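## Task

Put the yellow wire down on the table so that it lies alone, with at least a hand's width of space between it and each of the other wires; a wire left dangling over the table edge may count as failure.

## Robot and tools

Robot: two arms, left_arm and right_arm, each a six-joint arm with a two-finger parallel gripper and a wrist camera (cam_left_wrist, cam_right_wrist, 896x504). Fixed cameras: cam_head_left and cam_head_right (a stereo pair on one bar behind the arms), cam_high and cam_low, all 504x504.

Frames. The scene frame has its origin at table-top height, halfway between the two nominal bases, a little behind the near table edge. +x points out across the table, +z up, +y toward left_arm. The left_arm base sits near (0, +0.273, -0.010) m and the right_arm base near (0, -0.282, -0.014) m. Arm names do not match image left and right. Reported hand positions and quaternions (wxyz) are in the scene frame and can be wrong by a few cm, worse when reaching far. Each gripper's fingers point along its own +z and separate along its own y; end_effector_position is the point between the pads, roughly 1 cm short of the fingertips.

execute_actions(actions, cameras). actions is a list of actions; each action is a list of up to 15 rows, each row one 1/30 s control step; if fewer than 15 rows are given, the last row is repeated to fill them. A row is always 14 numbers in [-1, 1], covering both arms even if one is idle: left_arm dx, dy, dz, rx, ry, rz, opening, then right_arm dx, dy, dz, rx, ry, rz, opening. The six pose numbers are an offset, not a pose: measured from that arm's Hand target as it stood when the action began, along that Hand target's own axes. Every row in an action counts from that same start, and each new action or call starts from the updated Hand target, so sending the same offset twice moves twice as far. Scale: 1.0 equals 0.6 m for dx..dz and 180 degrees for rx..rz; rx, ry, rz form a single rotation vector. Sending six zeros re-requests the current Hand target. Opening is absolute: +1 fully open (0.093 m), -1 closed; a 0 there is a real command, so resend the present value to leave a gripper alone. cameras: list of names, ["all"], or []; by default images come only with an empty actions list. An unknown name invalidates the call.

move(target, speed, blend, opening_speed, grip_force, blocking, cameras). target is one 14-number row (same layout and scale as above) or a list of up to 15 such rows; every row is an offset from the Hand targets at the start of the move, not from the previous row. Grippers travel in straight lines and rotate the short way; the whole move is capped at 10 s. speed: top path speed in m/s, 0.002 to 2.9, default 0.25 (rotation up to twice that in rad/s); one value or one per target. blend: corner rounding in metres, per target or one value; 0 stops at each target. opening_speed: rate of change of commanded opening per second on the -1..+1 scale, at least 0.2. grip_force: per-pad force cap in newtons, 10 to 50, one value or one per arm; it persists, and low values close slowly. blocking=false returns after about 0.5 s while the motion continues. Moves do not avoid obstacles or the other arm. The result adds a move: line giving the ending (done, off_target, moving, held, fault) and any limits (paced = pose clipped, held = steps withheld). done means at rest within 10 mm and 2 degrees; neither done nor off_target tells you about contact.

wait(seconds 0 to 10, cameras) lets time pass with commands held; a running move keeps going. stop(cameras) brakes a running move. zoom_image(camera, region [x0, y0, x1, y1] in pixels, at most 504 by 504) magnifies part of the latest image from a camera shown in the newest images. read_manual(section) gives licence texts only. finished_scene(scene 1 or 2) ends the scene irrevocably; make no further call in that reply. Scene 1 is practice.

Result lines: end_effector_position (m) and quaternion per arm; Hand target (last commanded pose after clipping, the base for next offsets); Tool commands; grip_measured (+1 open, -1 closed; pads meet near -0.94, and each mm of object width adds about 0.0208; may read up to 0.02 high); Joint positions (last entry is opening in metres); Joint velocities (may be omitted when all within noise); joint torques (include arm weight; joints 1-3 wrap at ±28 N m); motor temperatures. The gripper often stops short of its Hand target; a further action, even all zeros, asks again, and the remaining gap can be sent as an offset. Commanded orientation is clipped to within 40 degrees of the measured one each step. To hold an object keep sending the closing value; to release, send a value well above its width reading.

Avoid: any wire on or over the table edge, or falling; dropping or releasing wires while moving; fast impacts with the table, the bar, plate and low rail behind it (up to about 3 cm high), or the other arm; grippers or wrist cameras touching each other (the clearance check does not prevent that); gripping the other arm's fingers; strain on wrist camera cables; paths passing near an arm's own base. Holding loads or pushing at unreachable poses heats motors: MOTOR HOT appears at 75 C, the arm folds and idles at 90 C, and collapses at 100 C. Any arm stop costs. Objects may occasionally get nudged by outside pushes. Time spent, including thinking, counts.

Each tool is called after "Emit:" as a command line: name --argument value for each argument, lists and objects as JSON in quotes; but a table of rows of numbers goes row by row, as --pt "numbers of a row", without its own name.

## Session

Emit:
execute_actions --actions '[]'

Emit:
zoom_image --camera "cam_high" --region '[240, 60, 400, 200]'

Scene clock: 0.00 s.
left_arm: end_effector_position=(+0.3007, +0.0631, +0.2472) grip_measured=-0.925 end_effector_quat_wxyz=(+0.486, +0.477, +0.609, -0.405) | right_arm: end_effector_position=(+0.3636, -0.3083, +0.3975) grip_measured=+1.000 end_effector_quat_wxyz=(+0.716, +0.025, +0.697, -0.010)
Joint positions: left_arm=[-0.12 1.28 0.895 -0.044 1.171 0.388 0.001] | right_arm=[0 1.047 1.047 0 0 0 0.093]
Joint velocities: within noise
Joint torques (N m): no reading
Motor temperatures (°C): left_arm=[24 36 31 31 22 21 22] | right_arm=[25 30 28 26 22 21 23]
Heat: left arm: 36 °C; right arm: 30 °C.
Hand target: left_arm +0.3004, +0.0636, +0.2498; +0.488, +0.478, +0.609, -0.404 | right_arm +0.3628, -0.3077, +0.4031; +0.720, +0.024, +0.693, -0.009
Tool commands: left_gripper/opening=-0.931052 right_gripper/opening=+1.0
camera_calibration:
cam_left_wrist: T_world_to_cam=[[-0.98148, -0.172578, 0.083154, 0.280613], [-0.158337, 0.486487, -0.859221, 0.278307], [0.107829, -0.856474, -0.504802, 0.231872], [0, 0, 0, 1]] pos_world=[0.294479, 0.111628, 0.332843]
cam_right_wrist: T_world_to_cam=[[-0.0627444, -0.997214, -0.0403288, -0.270211], [-0.450591, 0.0643604, -0.890408, 0.571574], [0.890523, -0.0376963, -0.453374, -0.0679799], [0, 0, 0, 1]] pos_world=[0.301129, -0.308807, 0.467216]

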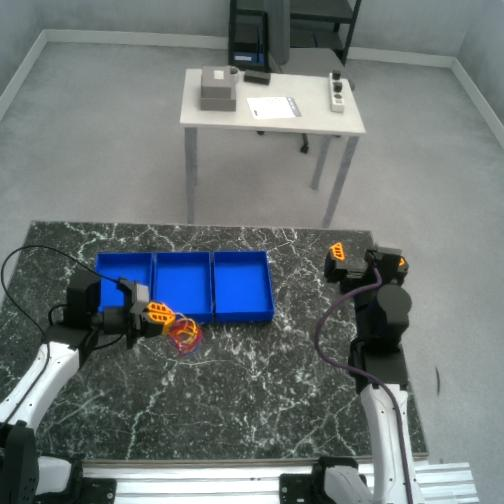

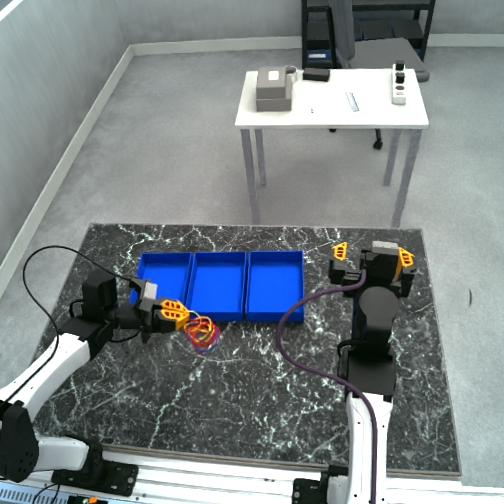

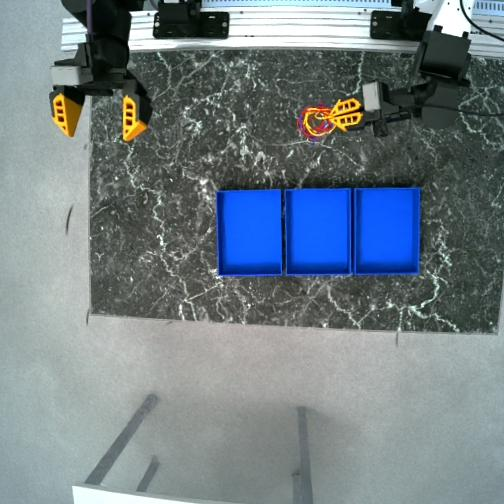

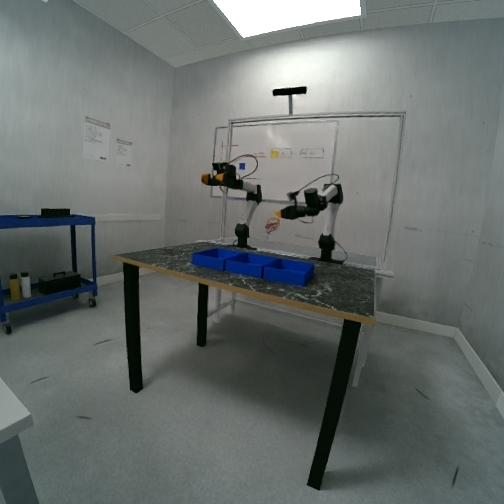

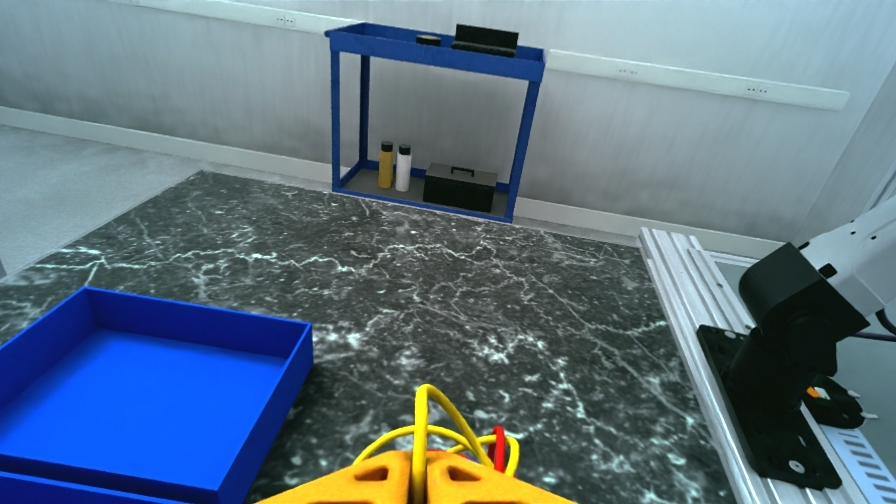

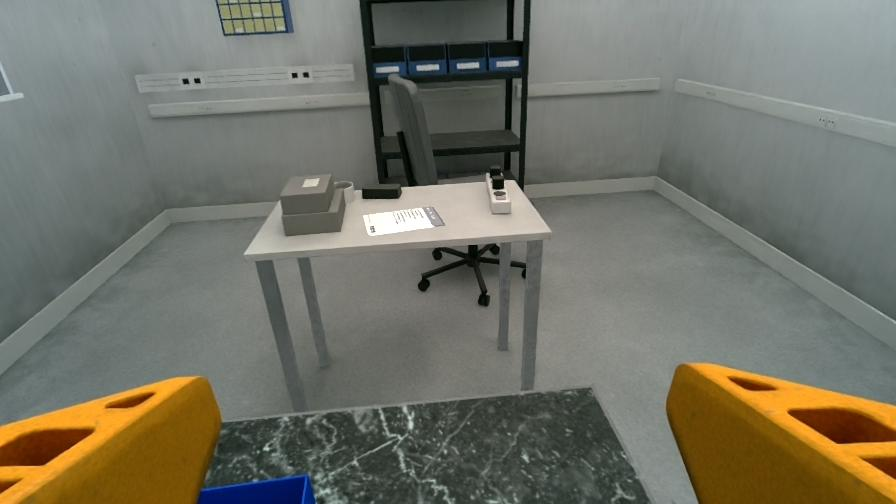

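Scaled by 3.150.

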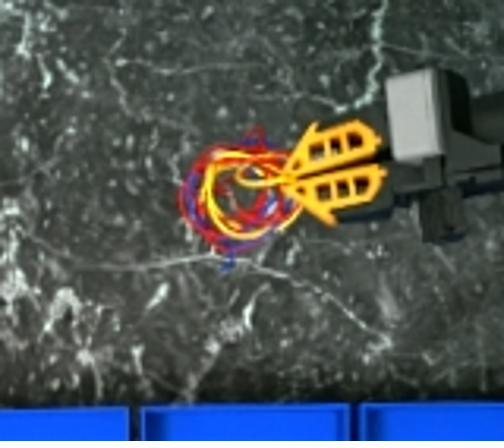

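Emit:
move --target '[0, 0, 0, 0, 0, 0, -0.99, 0.3983, 0.3075, -0.135, -0.4866, 0.0628, -0.0417, 1.0]' --speed 0.3 --cameras '["cam_right_wrist", "cam_high"]'

Emit:
zoom_image --camera "cam_right_wrist" --region '[250, 0, 650, 400]'

Scene clock: 29.97 s.
left_arm: end_effector_position=(+0.3007, +0.0631, +0.2472) grip_measured=-0.978 end_effector_quat_wxyz=(+0.486, +0.477, +0.609, -0.405) | right_arm: end_effector_position=(+0.2955, -0.1175, +0.1607) grip_measured=+1.000 end_effector_quat_wxyz=(+0.467, -0.513, +0.577, +0.432)
Joint positions: left_arm=[-0.12 1.28 0.895 -0.044 1.171 0.388 0] | right_arm=[0.062 1.595 0.897 -0.419 -1.33 -1.06 0.093]
Joint torques (N m): left_arm=[0.5 -4.78 7.3 1.81 0.3 0.06] | right_arm=[0.4 -5.64 10.74 0.88 -0.62 -0.17]
Motor temperatures (°C): left_arm=[23 37 36 34 22 21 22] | right_arm=[25 30 32 32 22 21 23]
Heat: left arm: 37 °C; right arm: 32 °C.
Hand target: left_arm +0.3004, +0.0636, +0.2498; +0.488, +0.478, +0.609, -0.404 | right_arm +0.2997, -0.1150, +0.1651; +0.469, -0.520, +0.568, +0.432
Off the commanded pose: left_arm 0.003 m, 0 deg | right_arm 0.007 m, 1 deg.
move: done
camera_calibration:
cam_right_wrist: T_world_to_cam=[[0.992105, -0.120536, -0.0346166, -0.303435], [-0.103274, -0.628657, -0.770795, 0.114518], [0.0711469, 0.768285, -0.636142, 0.25878], [0, 0, 0, 1]] pos_world=[0.294454, -0.1634, 0.242387]
Images, in order (width x height): cam_high 504x504, cam_right_wrist 896x504.

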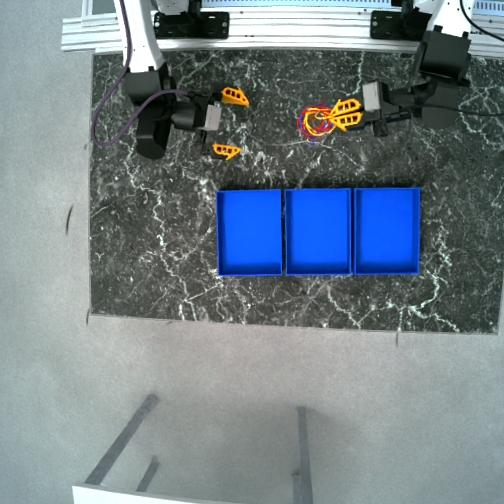

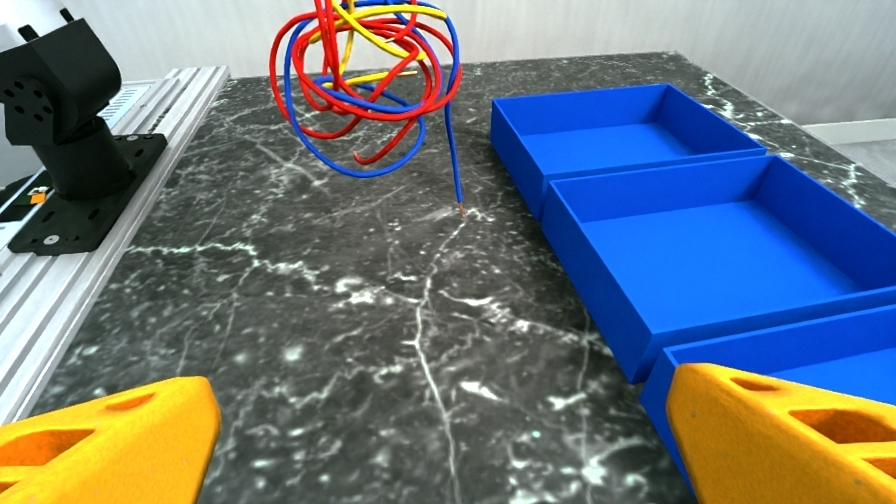

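Scaled by 1.260.

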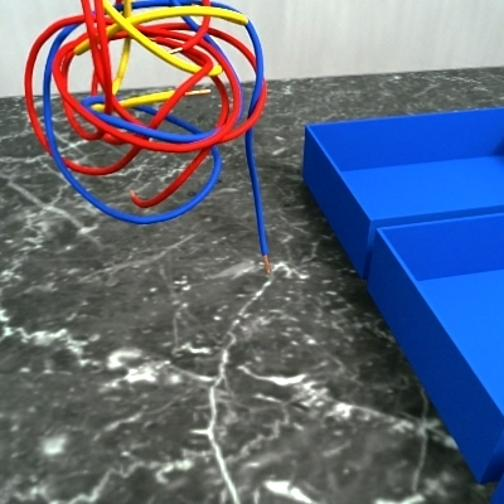

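Emit:
move --target '[0, 0, 0, 0, 0, 0, -0.99, -0.0732, 0.025, -0.0162, 0, 0, 0, 1.0]' --speed 0.25 --cameras '["cam_right_wrist"]'

Emit:
zoom_image --camera "cam_right_wrist" --region '[280, 0, 580, 300]'

Scene clock: 47.07 s.
left_arm: end_effector_position=(+0.3007, +0.0631, +0.2472) grip_measured=-0.978 end_effector_quat_wxyz=(+0.486, +0.477, +0.609, -0.405) | right_arm: end_effector_position=(+0.2828, -0.1176, +0.1977) grip_measured=+1.000 end_effector_quat_wxyz=(+0.458, -0.507, +0.583, +0.439)
Joint positions: left_arm=[-0.12 1.28 0.895 -0.044 1.171 0.388 0] | right_arm=[0.065 1.503 0.971 -0.606 -1.331 -1.053 0.093]
Joint torques (N m): left_arm=[0.51 -4.78 7.31 1.81 0.3 0.06] | right_arm=[0.5 -7.24 11.43 0.86 -0.6 -0.18]
Heat: left arm: 38 °C; right arm: 34 °C.
Hand target: left_arm +0.3004, +0.0636, +0.2498; +0.488, +0.478, +0.609, -0.404 | right_arm +0.2847, -0.1150, +0.2102; +0.469, -0.521, +0.568, +0.432
Off the commanded pose: left_arm 0.003 m, 0 deg | right_arm 0.013 m, 3 deg.
move: off_target (right_arm)
camera_calibration:
cam_right_wrist: T_world_to_cam=[[0.991051, -0.118161, -0.0620956, -0.283555], [-0.123054, -0.628473, -0.768036, 0.146772], [0.0517267, 0.768804, -0.637389, 0.289068], [0, 0, 0, 1]] pos_world=[0.284126, -0.163499, 0.279367]
Images, in order (width x height): cam_right_wrist 896x504.

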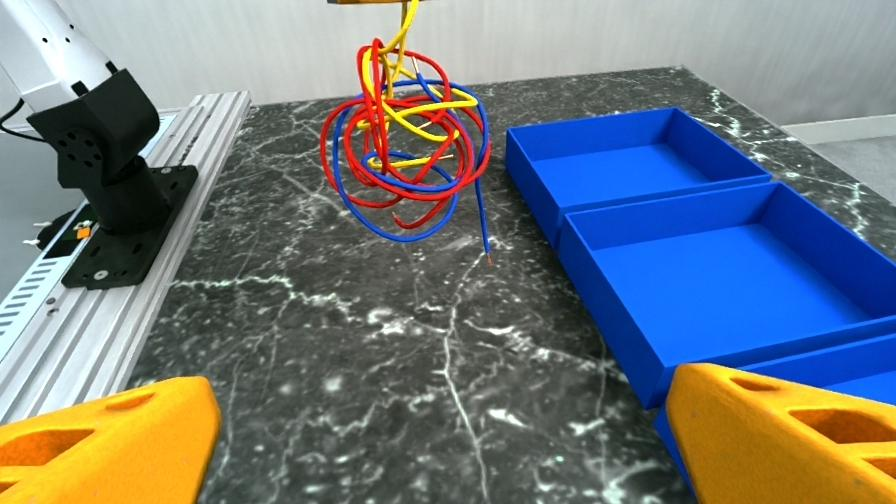

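Scaled by 1.680.

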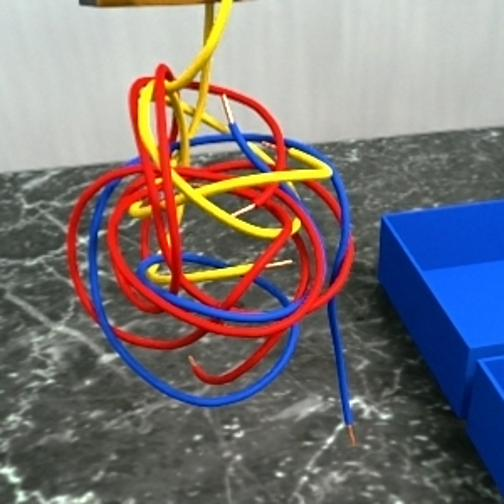

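Emit:
move --pt "0 0 0 0 0 0 -0.99 0.088 0.0228 0.0572 0 0 0 1.0" --pt "0 0 0 0 0 0 -0.99 0.0462 0.0422 0.2773 0 0 0 1.0" --speed '[0.2, 0.15]' --blend '[0.02, 0]' --cameras '["cam_right_wrist"]'

Scene clock: 99.53 s.
left_arm: end_effector_position=(+0.3007, +0.0631, +0.2472) grip_measured=-0.978 end_effector_quat_wxyz=(+0.486, +0.477, +0.609, -0.405) | right_arm: end_effector_position=(+0.2692, +0.0415, +0.1518) grip_measured=+1.000 end_effector_quat_wxyz=(-0.462, +0.522, -0.570, -0.435)
Joint positions: left_arm=[-0.12 1.28 0.895 -0.044 1.171 0.388 0] | right_arm=[0.603 1.668 0.733 0.572 -0.914 -0.253 0.093]
Joint torques (N m): left_arm=[0.51 -4.77 7.31 1.81 0.3 0.06] | right_arm=[0.24 -6.3 8.57 2.16 -0.05 0.05]
Motor temperatures (°C): left_arm=[23 38 40 36 22 21 22] | right_arm=[25 33 37 29 23 21 23]
Heat: left arm: 40 °C; right arm: 37 °C.
Hand target: left_arm +0.3004, +0.0636, +0.2498; +0.488, +0.478, +0.609, -0.404 | right_arm +0.2728, +0.0449, +0.1518; +0.469, -0.521, +0.568, +0.432
Off the commanded pose: left_arm 0.003 m, 0 deg | right_arm 0.005 m, 1 deg.
move: done
camera_calibration:
cam_right_wrist: T_world_to_cam=[[0.995049, -0.0955478, -0.0273619, -0.261342], [-0.0820052, -0.633743, -0.769184, 0.19913], [0.0561534, 0.76762, -0.638441, 0.137178], [0, 0, 0, 1]] pos_world=[0.268675, -0.00407394, 0.233597]
Images, in order (width x height): cam_right_wrist 896x504.

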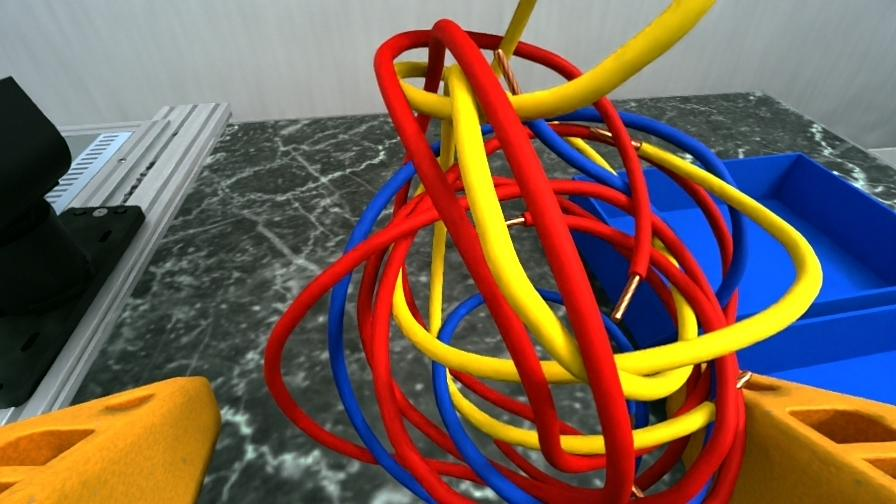

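Emit:
move --pt "0 0 0 0 0 0 -0.99 0.013 -0.003 -0.0331 0 0 0 1.0" --pt "0 0 0 0 0 0 -0.99 0.013 -0.003 -0.0331 0 0 0 -1.0" --speed 0.12 --opening_speed 1.5 --cameras '["cam_right_wrist", "cam_left_wrist", "cam_high"]'

Emit:
zoom_image --camera "cam_right_wrist" --region '[250, 0, 754, 504]'

Scene clock: 191.17 s.
left_arm: end_effector_position=(+0.3007, +0.0631, +0.2472) grip_measured=-0.978 end_effector_quat_wxyz=(+0.486, +0.477, +0.609, -0.405) | right_arm: end_effector_position=(+0.2732, +0.0256, +0.1428) grip_measured=-0.975 end_effector_quat_wxyz=(-0.458, +0.516, -0.578, -0.436)
Joint positions: left_arm=[-0.12 1.28 0.895 -0.044 1.171 0.388 0] | right_arm=[0.554 1.668 0.703 0.574 -0.951 -0.267 0]
Joint torques (N m): left_arm=[0.5 -4.78 7.31 1.81 0.3 0.06] | right_arm=[-0.58 -8.76 7.27 1.98 -0.25 -0.14]
Motor temperatures (°C): left_arm=[23 38 41 37 22 21 23] | right_arm=[25 31 33 38 22 21 23]
Heat: left arm: 41 °C; right arm: 38 °C.
Hand target: left_arm +0.3004, +0.0636, +0.2498; +0.488, +0.478, +0.609, -0.404 | right_arm +0.2728, +0.0238, +0.1480; +0.469, -0.521, +0.568, +0.432
Off the commanded pose: left_arm 0.003 m, 0 deg | right_arm 0.005 m, 2 deg.
move: done
camera_calibration:
cam_left_wrist: T_world_to_cam=[[-0.98148, -0.172578, 0.083154, 0.280613], [-0.158337, 0.486487, -0.859221, 0.278307], [0.107829, -0.856474, -0.504802, 0.231872], [0, 0, 0, 1]] pos_world=[0.294479, 0.111628, 0.332843]
cam_right_wrist: T_world_to_cam=[[0.993178, -0.107208, -0.0458574, -0.263639], [-0.103938, -0.635697, -0.76491, 0.187886], [0.0528532, 0.764458, -0.642503, 0.145], [0, 0, 0, 1]] pos_world=[0.273705, -0.0196721, 0.224789]
Images, in order (width x height): cam_high 504x504, cam_left_wrist 896x504, cam_right_wrist 896x504.

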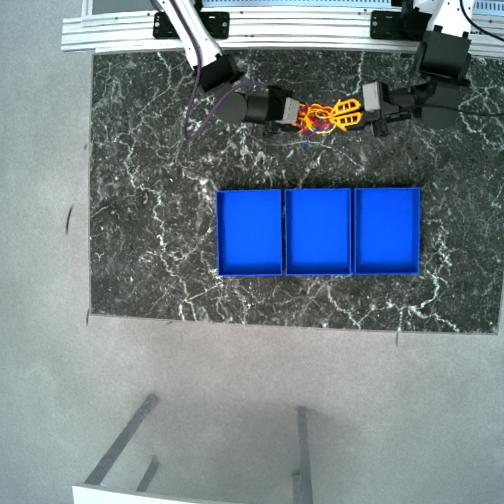

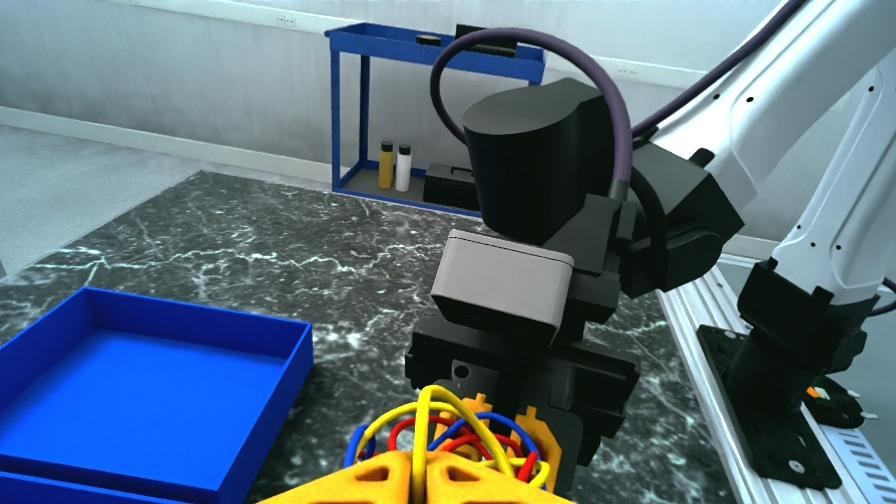

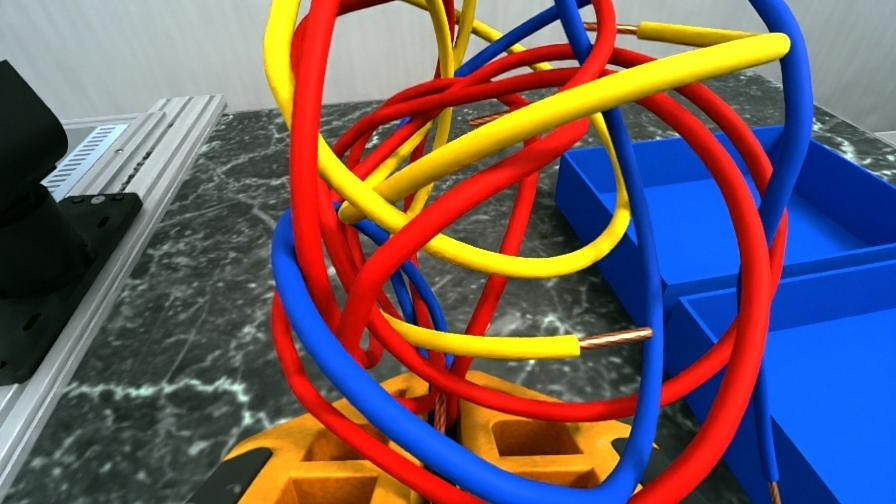

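Scaled by 1.000.

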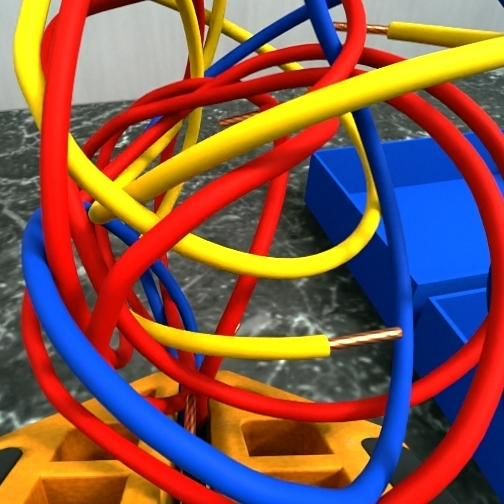

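Emit:
zoom_image --camera "cam_right_wrist" --region '[340, 300, 560, 504]'

Scaled by 2.291.

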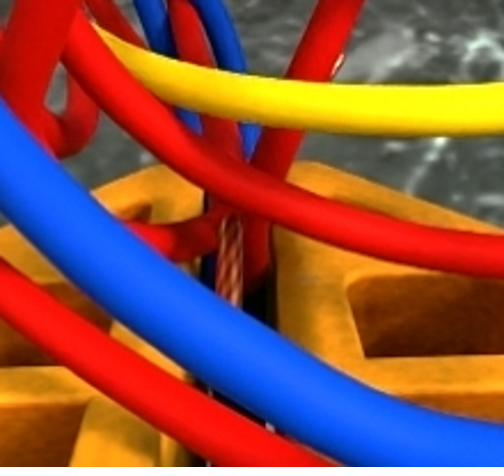

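Emit:
move --target '[-0.0295, -0.137, -0.0892, 0, 0, 0, -1.0, -0.0022, -0.1162, 0.0098, 0, 0, 0, -1.0]' --speed 0.08 --cameras '["cam_right_wrist", "cam_left_wrist", "cam_high"]'

Emit:
zoom_image --camera "cam_high" --region '[260, 60, 380, 170]'

Scene clock: 232.10 s.
left_arm: end_effector_position=(+0.2175, +0.0938, +0.2764) grip_measured=-0.978 end_effector_quat_wxyz=(+0.488, +0.471, +0.619, -0.396) | right_arm: end_effector_position=(+0.3309, +0.0257, +0.1506) grip_measured=-0.975 end_effector_quat_wxyz=(-0.466, +0.524, -0.560, -0.441)
Joint positions: left_arm=[-0.022 0.912 0.845 -0.476 1.228 0.503 0] | right_arm=[0.469 1.842 0.939 0.489 -1.057 -0.334 0]
Joint torques (N m): left_arm=[0.87 -2.48 6.8 1.55 0.7 0.24] | right_arm=[-1.18 -7.49 10.69 1.58 -0.08 -0.13]
Heat: left arm: 41 °C; right arm: 38 °C.
Hand target: left_arm +0.2103, +0.0937, +0.2797; +0.488, +0.478, +0.609, -0.404 | right_arm +0.3428, +0.0238, +0.1481; -0.470, +0.521, -0.568, -0.432
Off the commanded pose: left_arm 0.008 m, 2 deg | right_arm 0.012 m, 1 deg.
move: off_target (right_arm)
camera_calibration:
cam_left_wrist: T_world_to_cam=[[-0.975867, -0.200814, 0.085775, 0.202572], [-0.176195, 0.492081, -0.852532, 0.27677], [0.128993, -0.847071, -0.515588, 0.279383], [0, 0, 0, 1]] pos_world=[0.210411, 0.141143, 0.362626]
cam_right_wrist: T_world_to_cam=[[0.996536, -0.0804299, -0.0211196, -0.326263], [-0.0666567, -0.620765, -0.781158, 0.189642], [0.0497182, 0.77986, -0.623976, 0.144758], [0, 0, 0, 1]] pos_world=[0.330577, -0.0214091, 0.231575]
Images, in order (width x height): cam_high 504x504, cam_left_wrist 896x504, cam_right_wrist 896x504.

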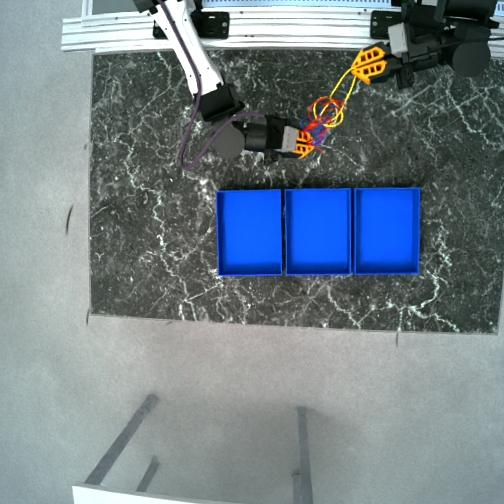

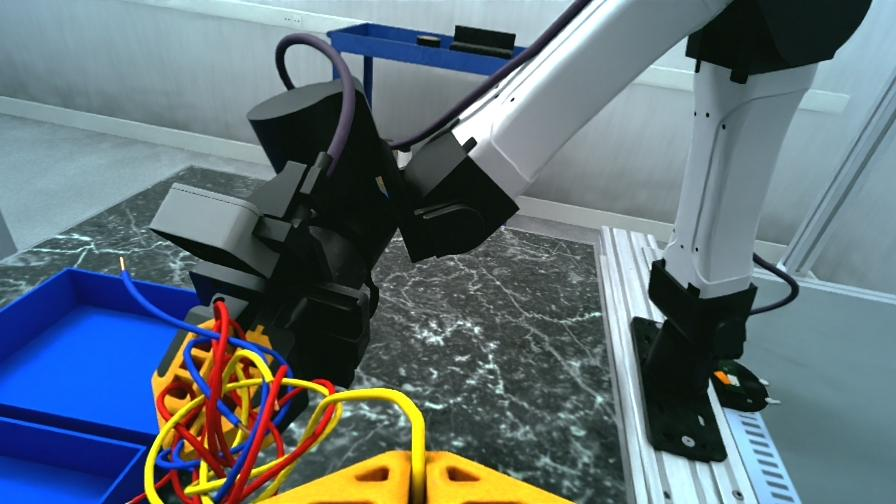

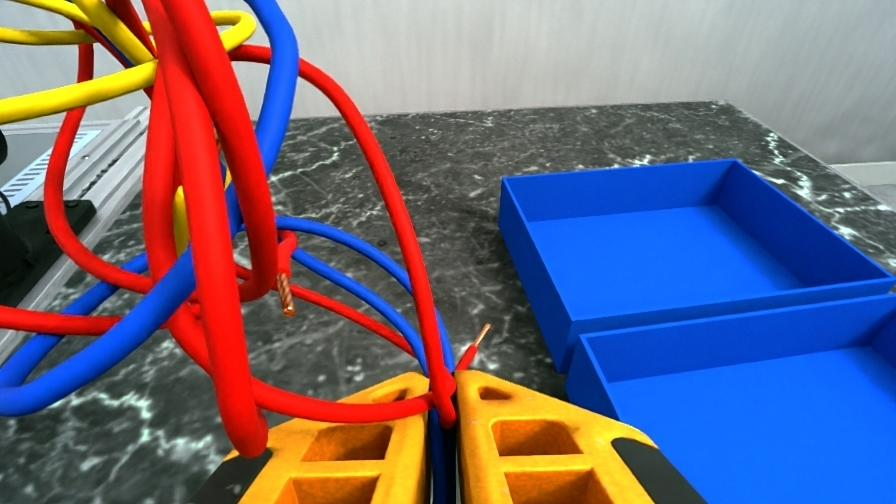

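Scaled by 4.200.

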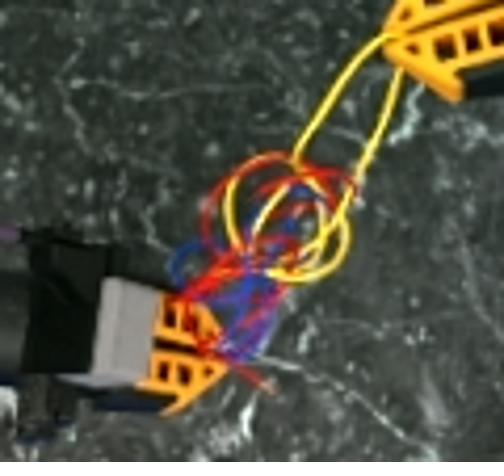

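Emit:
move --target '[-0.02, -0.0388, -0.065, 0, 0, 0, -1.0, 0.0365, -0.093, -0.104, 0, 0, 0, -1.0]' --speed 0.08 --cameras '["cam_right_wrist", "cam_left_wrist", "cam_high"]'

Emit:
zoom_image --camera "cam_high" --region '[260, 60, 380, 170]'

Emit:
zoom_image --camera "cam_left_wrist" --region '[80, 230, 480, 504]'

Scene clock: 251.43 s.
left_arm: end_effector_position=(+0.1865, +0.1254, +0.2848) grip_measured=-0.978 end_effector_quat_wxyz=(+0.482, +0.477, +0.626, -0.385) | right_arm: end_effector_position=(+0.3674, -0.0351, +0.1494) grip_measured=-0.976 end_effector_quat_wxyz=(-0.461, +0.533, -0.535, -0.466)
Joint positions: left_arm=[0.186 0.958 1.026 -1.206 1.346 1.122 0] | right_arm=[0.269 1.934 1.108 0.168 -1.305 -0.605 0]
Joint torques (N m): left_arm=[1.09 -1.26 8.54 0.54 1.17 0.22] | right_arm=[-2.7 -7.72 10.69 1.3 0.32 -0.11]
Heat: left arm: 41 °C; right arm: 37 °C.
Hand target: left_arm +0.1803, +0.1237, +0.2998; +0.488, +0.478, +0.609, -0.404 | right_arm +0.3928, -0.0460, +0.1382; -0.469, +0.521, -0.568, -0.432
Off the commanded pose: left_arm 0.016 m, 3 deg | right_arm 0.030 m, 6 deg.
move: off_target (left_arm, right_arm)
camera_calibration:
cam_left_wrist: T_world_to_cam=[[-0.974889, -0.208095, 0.0792938, 0.180502], [-0.178379, 0.516567, -0.83746, 0.255845], [0.13331, -0.830575, -0.540715, 0.318739], [0, 0, 0, 1]] pos_world=[0.179116, 0.170137, 0.372295]
cam_right_wrist: T_world_to_cam=[[0.999624, -0.0144612, -0.0232842, -0.365944], [-0.0273177, -0.595091, -0.803194, 0.143185], [-0.00224107, 0.803528, -0.595263, 0.205178], [0, 0, 0, 1]] pos_world=[0.370178, -0.0849504, 0.228619]
Images, in order (width x height): cam_high 504x504, cam_left_wrist 896x504, cam_right_wrist 896x504.

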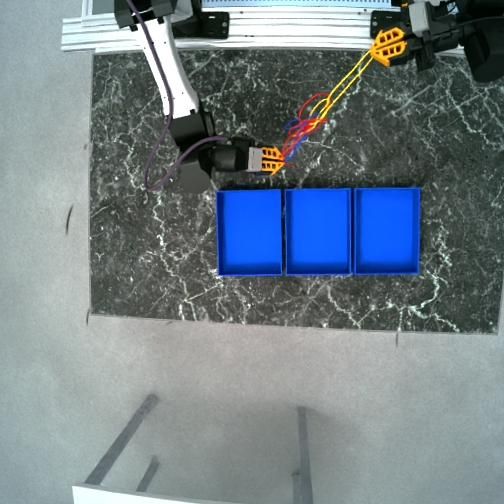

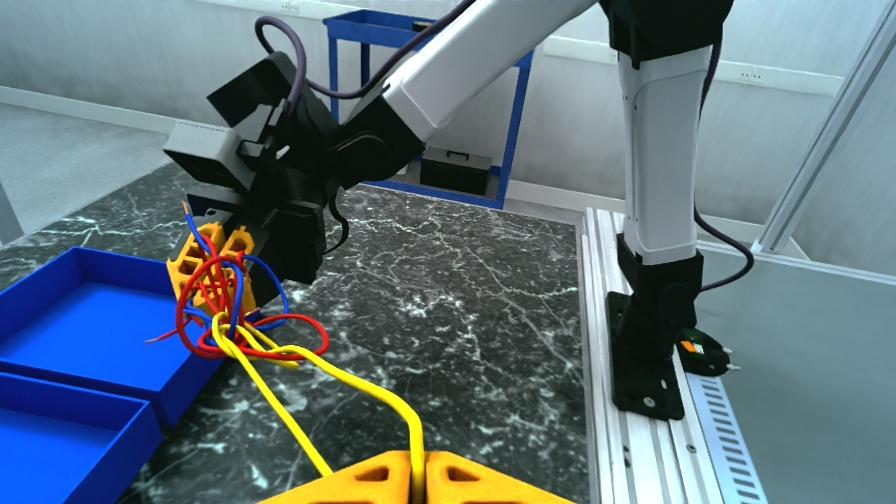

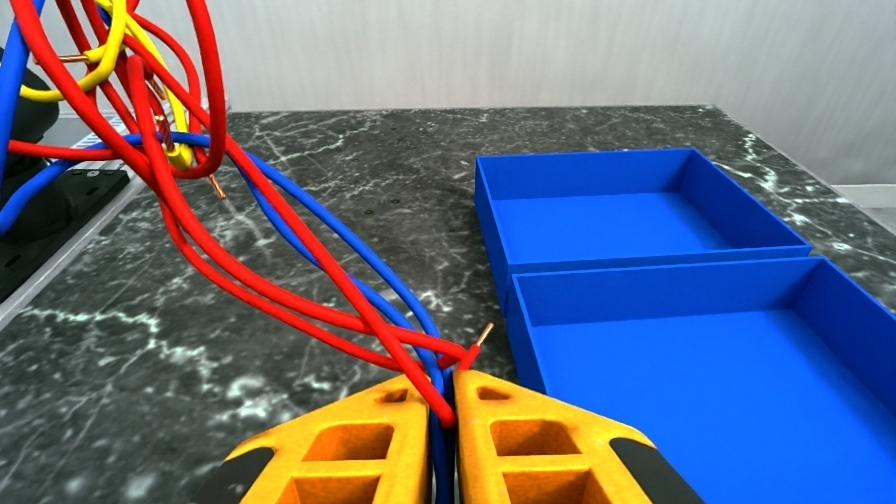

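Scaled by 4.200.

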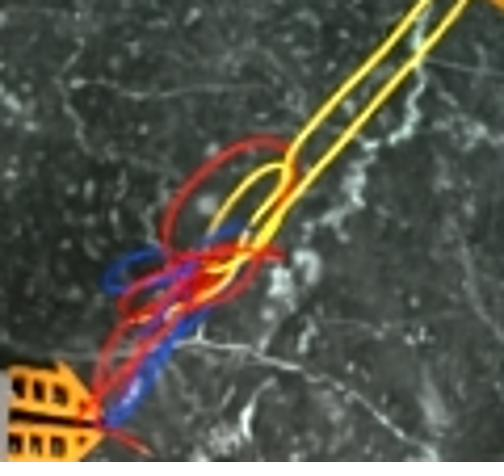

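Scaled by 1.260.

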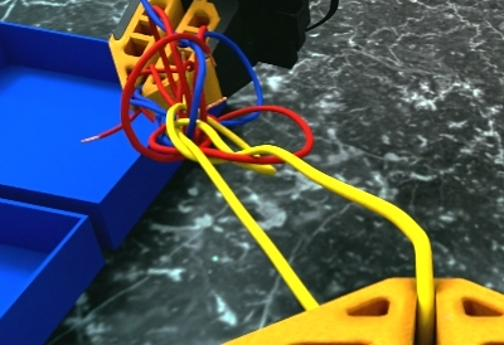

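Emit:
zoom_image --camera "cam_right_wrist" --region '[0, 0, 260, 220]'

Emit:
zoom_image --camera "cam_left_wrist" --region '[160, 270, 360, 400]'

Scaled by 1.938.

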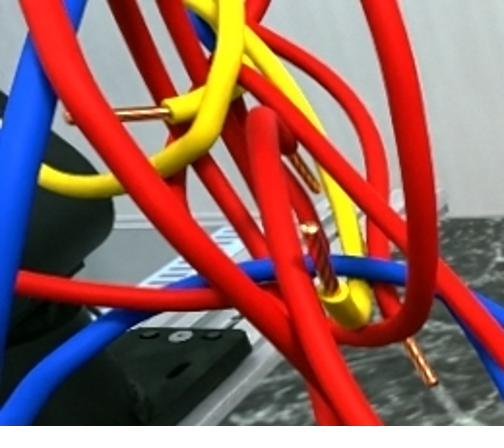

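Scaled by 2.520.

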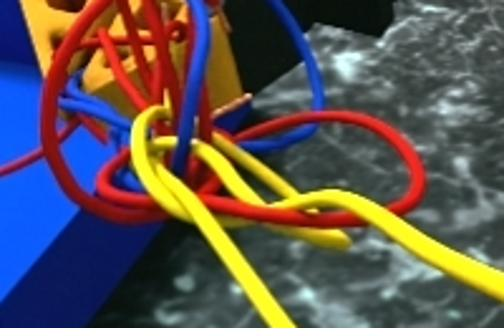

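Emit:
move --target '[-0.02, -0.03, -0.055, 0, 0, 0, -1.0, 0.02, -0.06, -0.075, 0, 0, 0, -1.0]' --speed 0.08 --cameras '["cam_right_wrist", "cam_left_wrist", "cam_high"]'

Emit:
zoom_image --camera "cam_left_wrist" --region '[110, 220, 390, 420]'

Emit:
zoom_image --camera "cam_right_wrist" --region '[0, 0, 300, 250]'

Scene clock: 277.47 s.
left_arm: end_effector_position=(+0.1637, +0.1499, +0.3045) grip_measured=-0.978 end_effector_quat_wxyz=(+0.526, +0.424, +0.662, -0.324) | right_arm: end_effector_position=(+0.4047, -0.0883, +0.1491) grip_measured=-0.976 end_effector_quat_wxyz=(-0.471, +0.515, -0.541, -0.468)
Joint positions: left_arm=[0.433 0.86 1.09 -1.559 1.368 1.352 0] | right_arm=[0.122 2.043 1.324 -0.242 -1.401 -0.906 0]
Joint torques (N m): left_arm=[1.06 -1.17 7.9 0.45 1.04 -0.04] | right_arm=[-1.46 -8.5 10.81 1.14 0.25 -0.14]
Heat: left arm: 42 °C; right arm: 37 °C.
Hand target: left_arm +0.1566, +0.1491, +0.3186; +0.488, +0.478, +0.609, -0.404 | right_arm +0.4247, -0.0953, +0.1347; -0.469, +0.521, -0.568, -0.432
Off the commanded pose: left_arm 0.016 m, 13 deg | right_arm 0.026 m, 5 deg.
joint sent to its limit (left arm) — joint 4 (wrist pitch), lower limit. The joint targets are off in orientation, not in position.
move: off_target (left_arm, right_arm)
camera_calibration:
cam_left_wrist: T_world_to_cam=[[-0.919022, -0.392316, 0.0385514, 0.192649], [-0.242114, 0.484565, -0.840581, 0.27191], [0.311093, -0.781847, -0.540312, 0.316263], [0, 0, 0, 1]] pos_world=[0.144495, 0.19109, 0.392016]
cam_right_wrist: T_world_to_cam=[[0.998157, -0.047493, -0.0377802, -0.404184], [-0.058246, -0.57493, -0.816127, 0.128451], [0.0170394, 0.816823, -0.576636, 0.238468], [0, 0, 0, 1]] pos_world=[0.406857, -0.140132, 0.227072]
Images, in order (width x height): cam_high 504x504, cam_left_wrist 896x504, cam_right_wrist 896x504.

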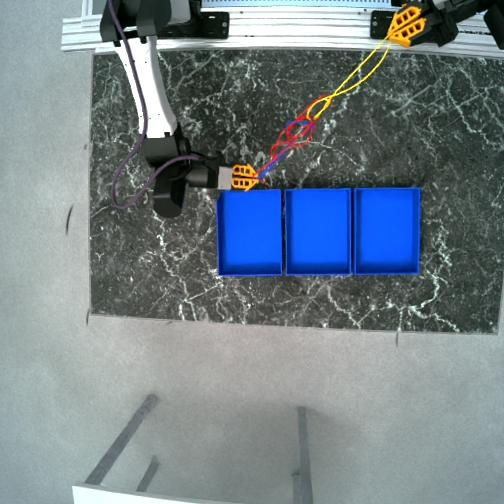

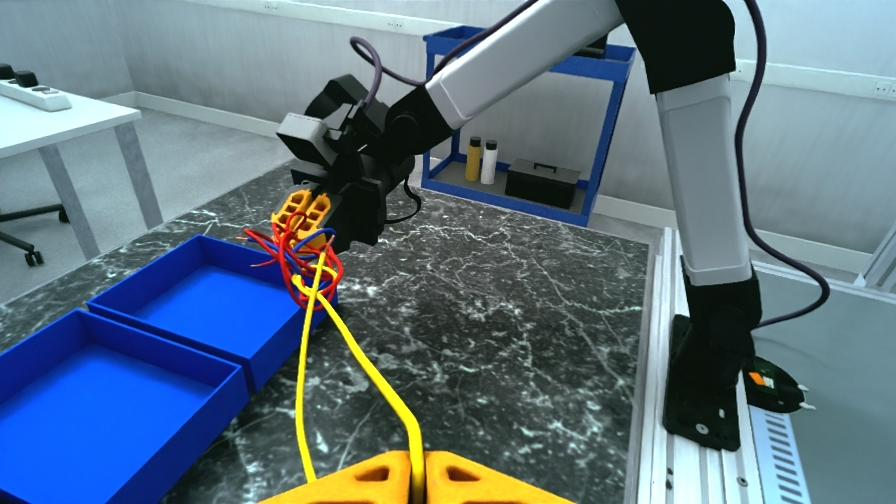

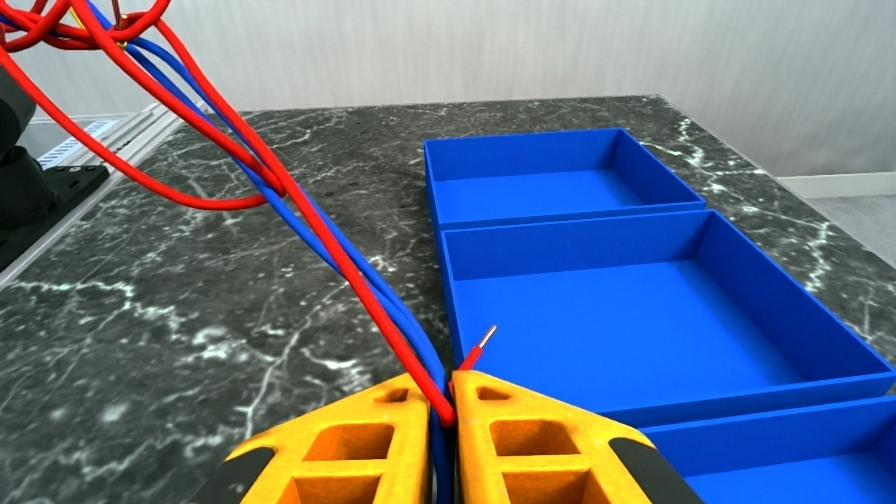

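Scaled by 1.800.

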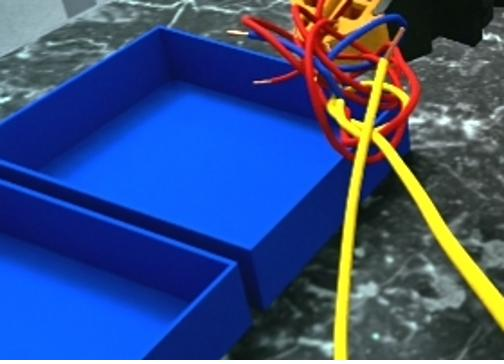

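Scaled by 1.680.

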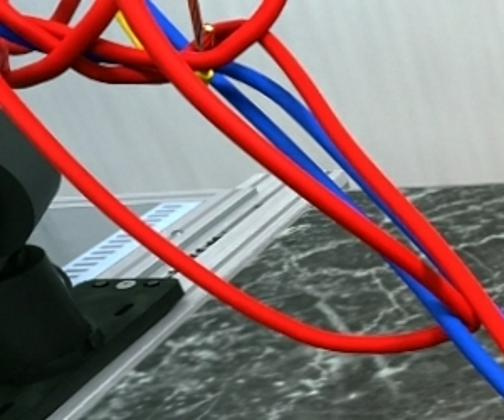

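Emit:
move --target '[-0.045, 0, -0.01, 0, 0, 0, -1.0, 0.0118, 0.0037, -0.1513, 0.139, 0, 0, -1.0]' --speed 0.08 --cameras '["cam_right_wrist", "cam_left_wrist", "cam_high"]'

Emit:
zoom_image --camera "cam_left_wrist" --region '[180, 180, 480, 440]'

Emit:
zoom_image --camera "cam_high" --region '[230, 30, 430, 200]'

Scene clock: 319.57 s.
left_arm: end_effector_position=(+0.1629, +0.1499, +0.3357) grip_measured=-0.978 end_effector_quat_wxyz=(+0.546, +0.408, +0.658, -0.322) | right_arm: end_effector_position=(+0.4076, -0.1753, +0.1367) grip_measured=-0.976 end_effector_quat_wxyz=(+0.554, -0.414, +0.641, +0.331)
Joint positions: left_arm=[0.461 0.86 1.193 -1.57 1.404 1.262 0] | right_arm=[-0.066 1.815 0.881 0.397 -1.178 -0.522 0]
Joint torques (N m): left_arm=[1.06 -0.44 7.17 0.72 0.94 -0.06] | right_arm=[-1.36 -11.56 7.1 1.86 0.17 0.08]
Heat: left arm: 40 °C; right arm: 37 °C.
Hand target: left_arm +0.1571, +0.1498, +0.3462; +0.488, +0.478, +0.609, -0.404 | right_arm +0.4148, -0.1854, +0.1446; +0.571, -0.407, +0.648, +0.298
Off the commanded pose: left_arm 0.012 m, 15 deg | right_arm 0.015 m, 4 deg.
joint sent to its limit (left arm) — joint 4 (wrist pitch), lower limit. The joint targets are off in orientation, not in position.
move: off_target (left_arm, right_arm)
camera_calibration:
cam_left_wrist: T_world_to_cam=[[-0.90627, -0.421443, 0.0325636, 0.195061], [-0.239425, 0.448316, -0.861213, 0.3099], [0.348354, -0.788289, -0.507199, 0.317089], [0, 0, 0, 1]] pos_world=[0.140517, 0.193232, 0.421365]
cam_right_wrist: T_world_to_cam=[[0.891038, -0.453537, 0.0188434, -0.446919], [-0.265844, -0.555036, -0.788202, 0.152857], [0.367937, 0.697309, -0.615128, 0.143523], [0, 0, 0, 1]] pos_world=[0.386051, -0.217933, 0.217188]
Images, in order (width x height): cam_high 504x504, cam_left_wrist 896x504, cam_right_wrist 896x504.

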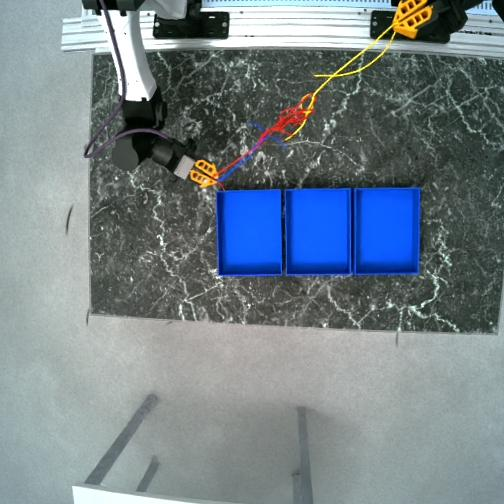

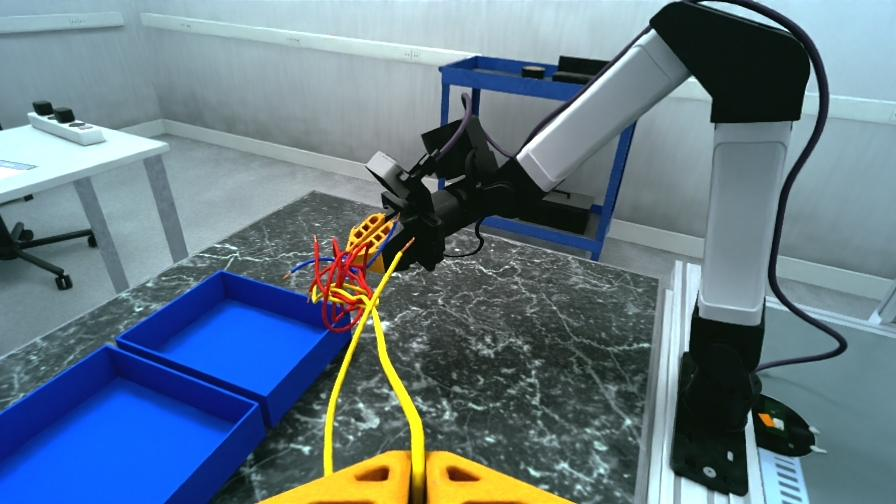

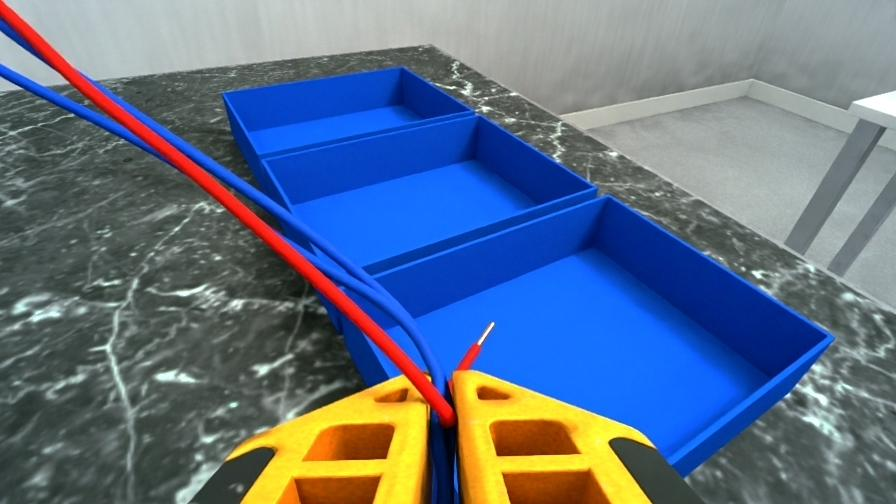

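Scaled by 1.680.

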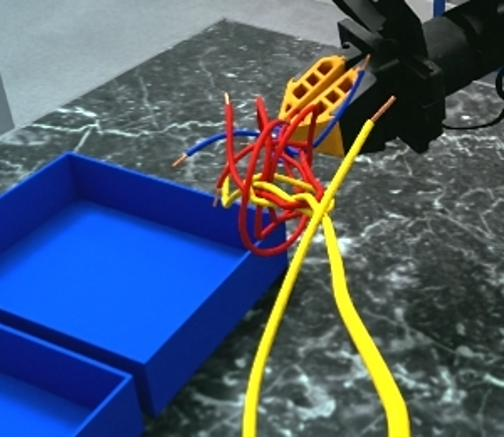

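Scaled by 2.520.

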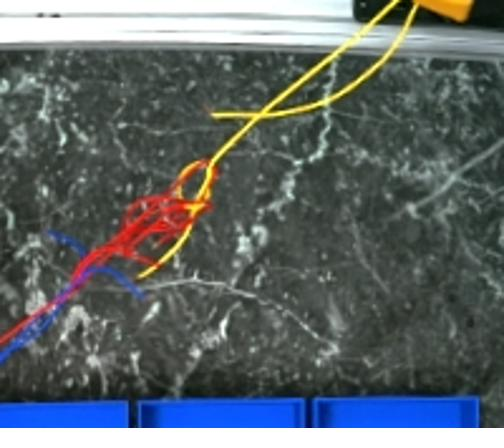

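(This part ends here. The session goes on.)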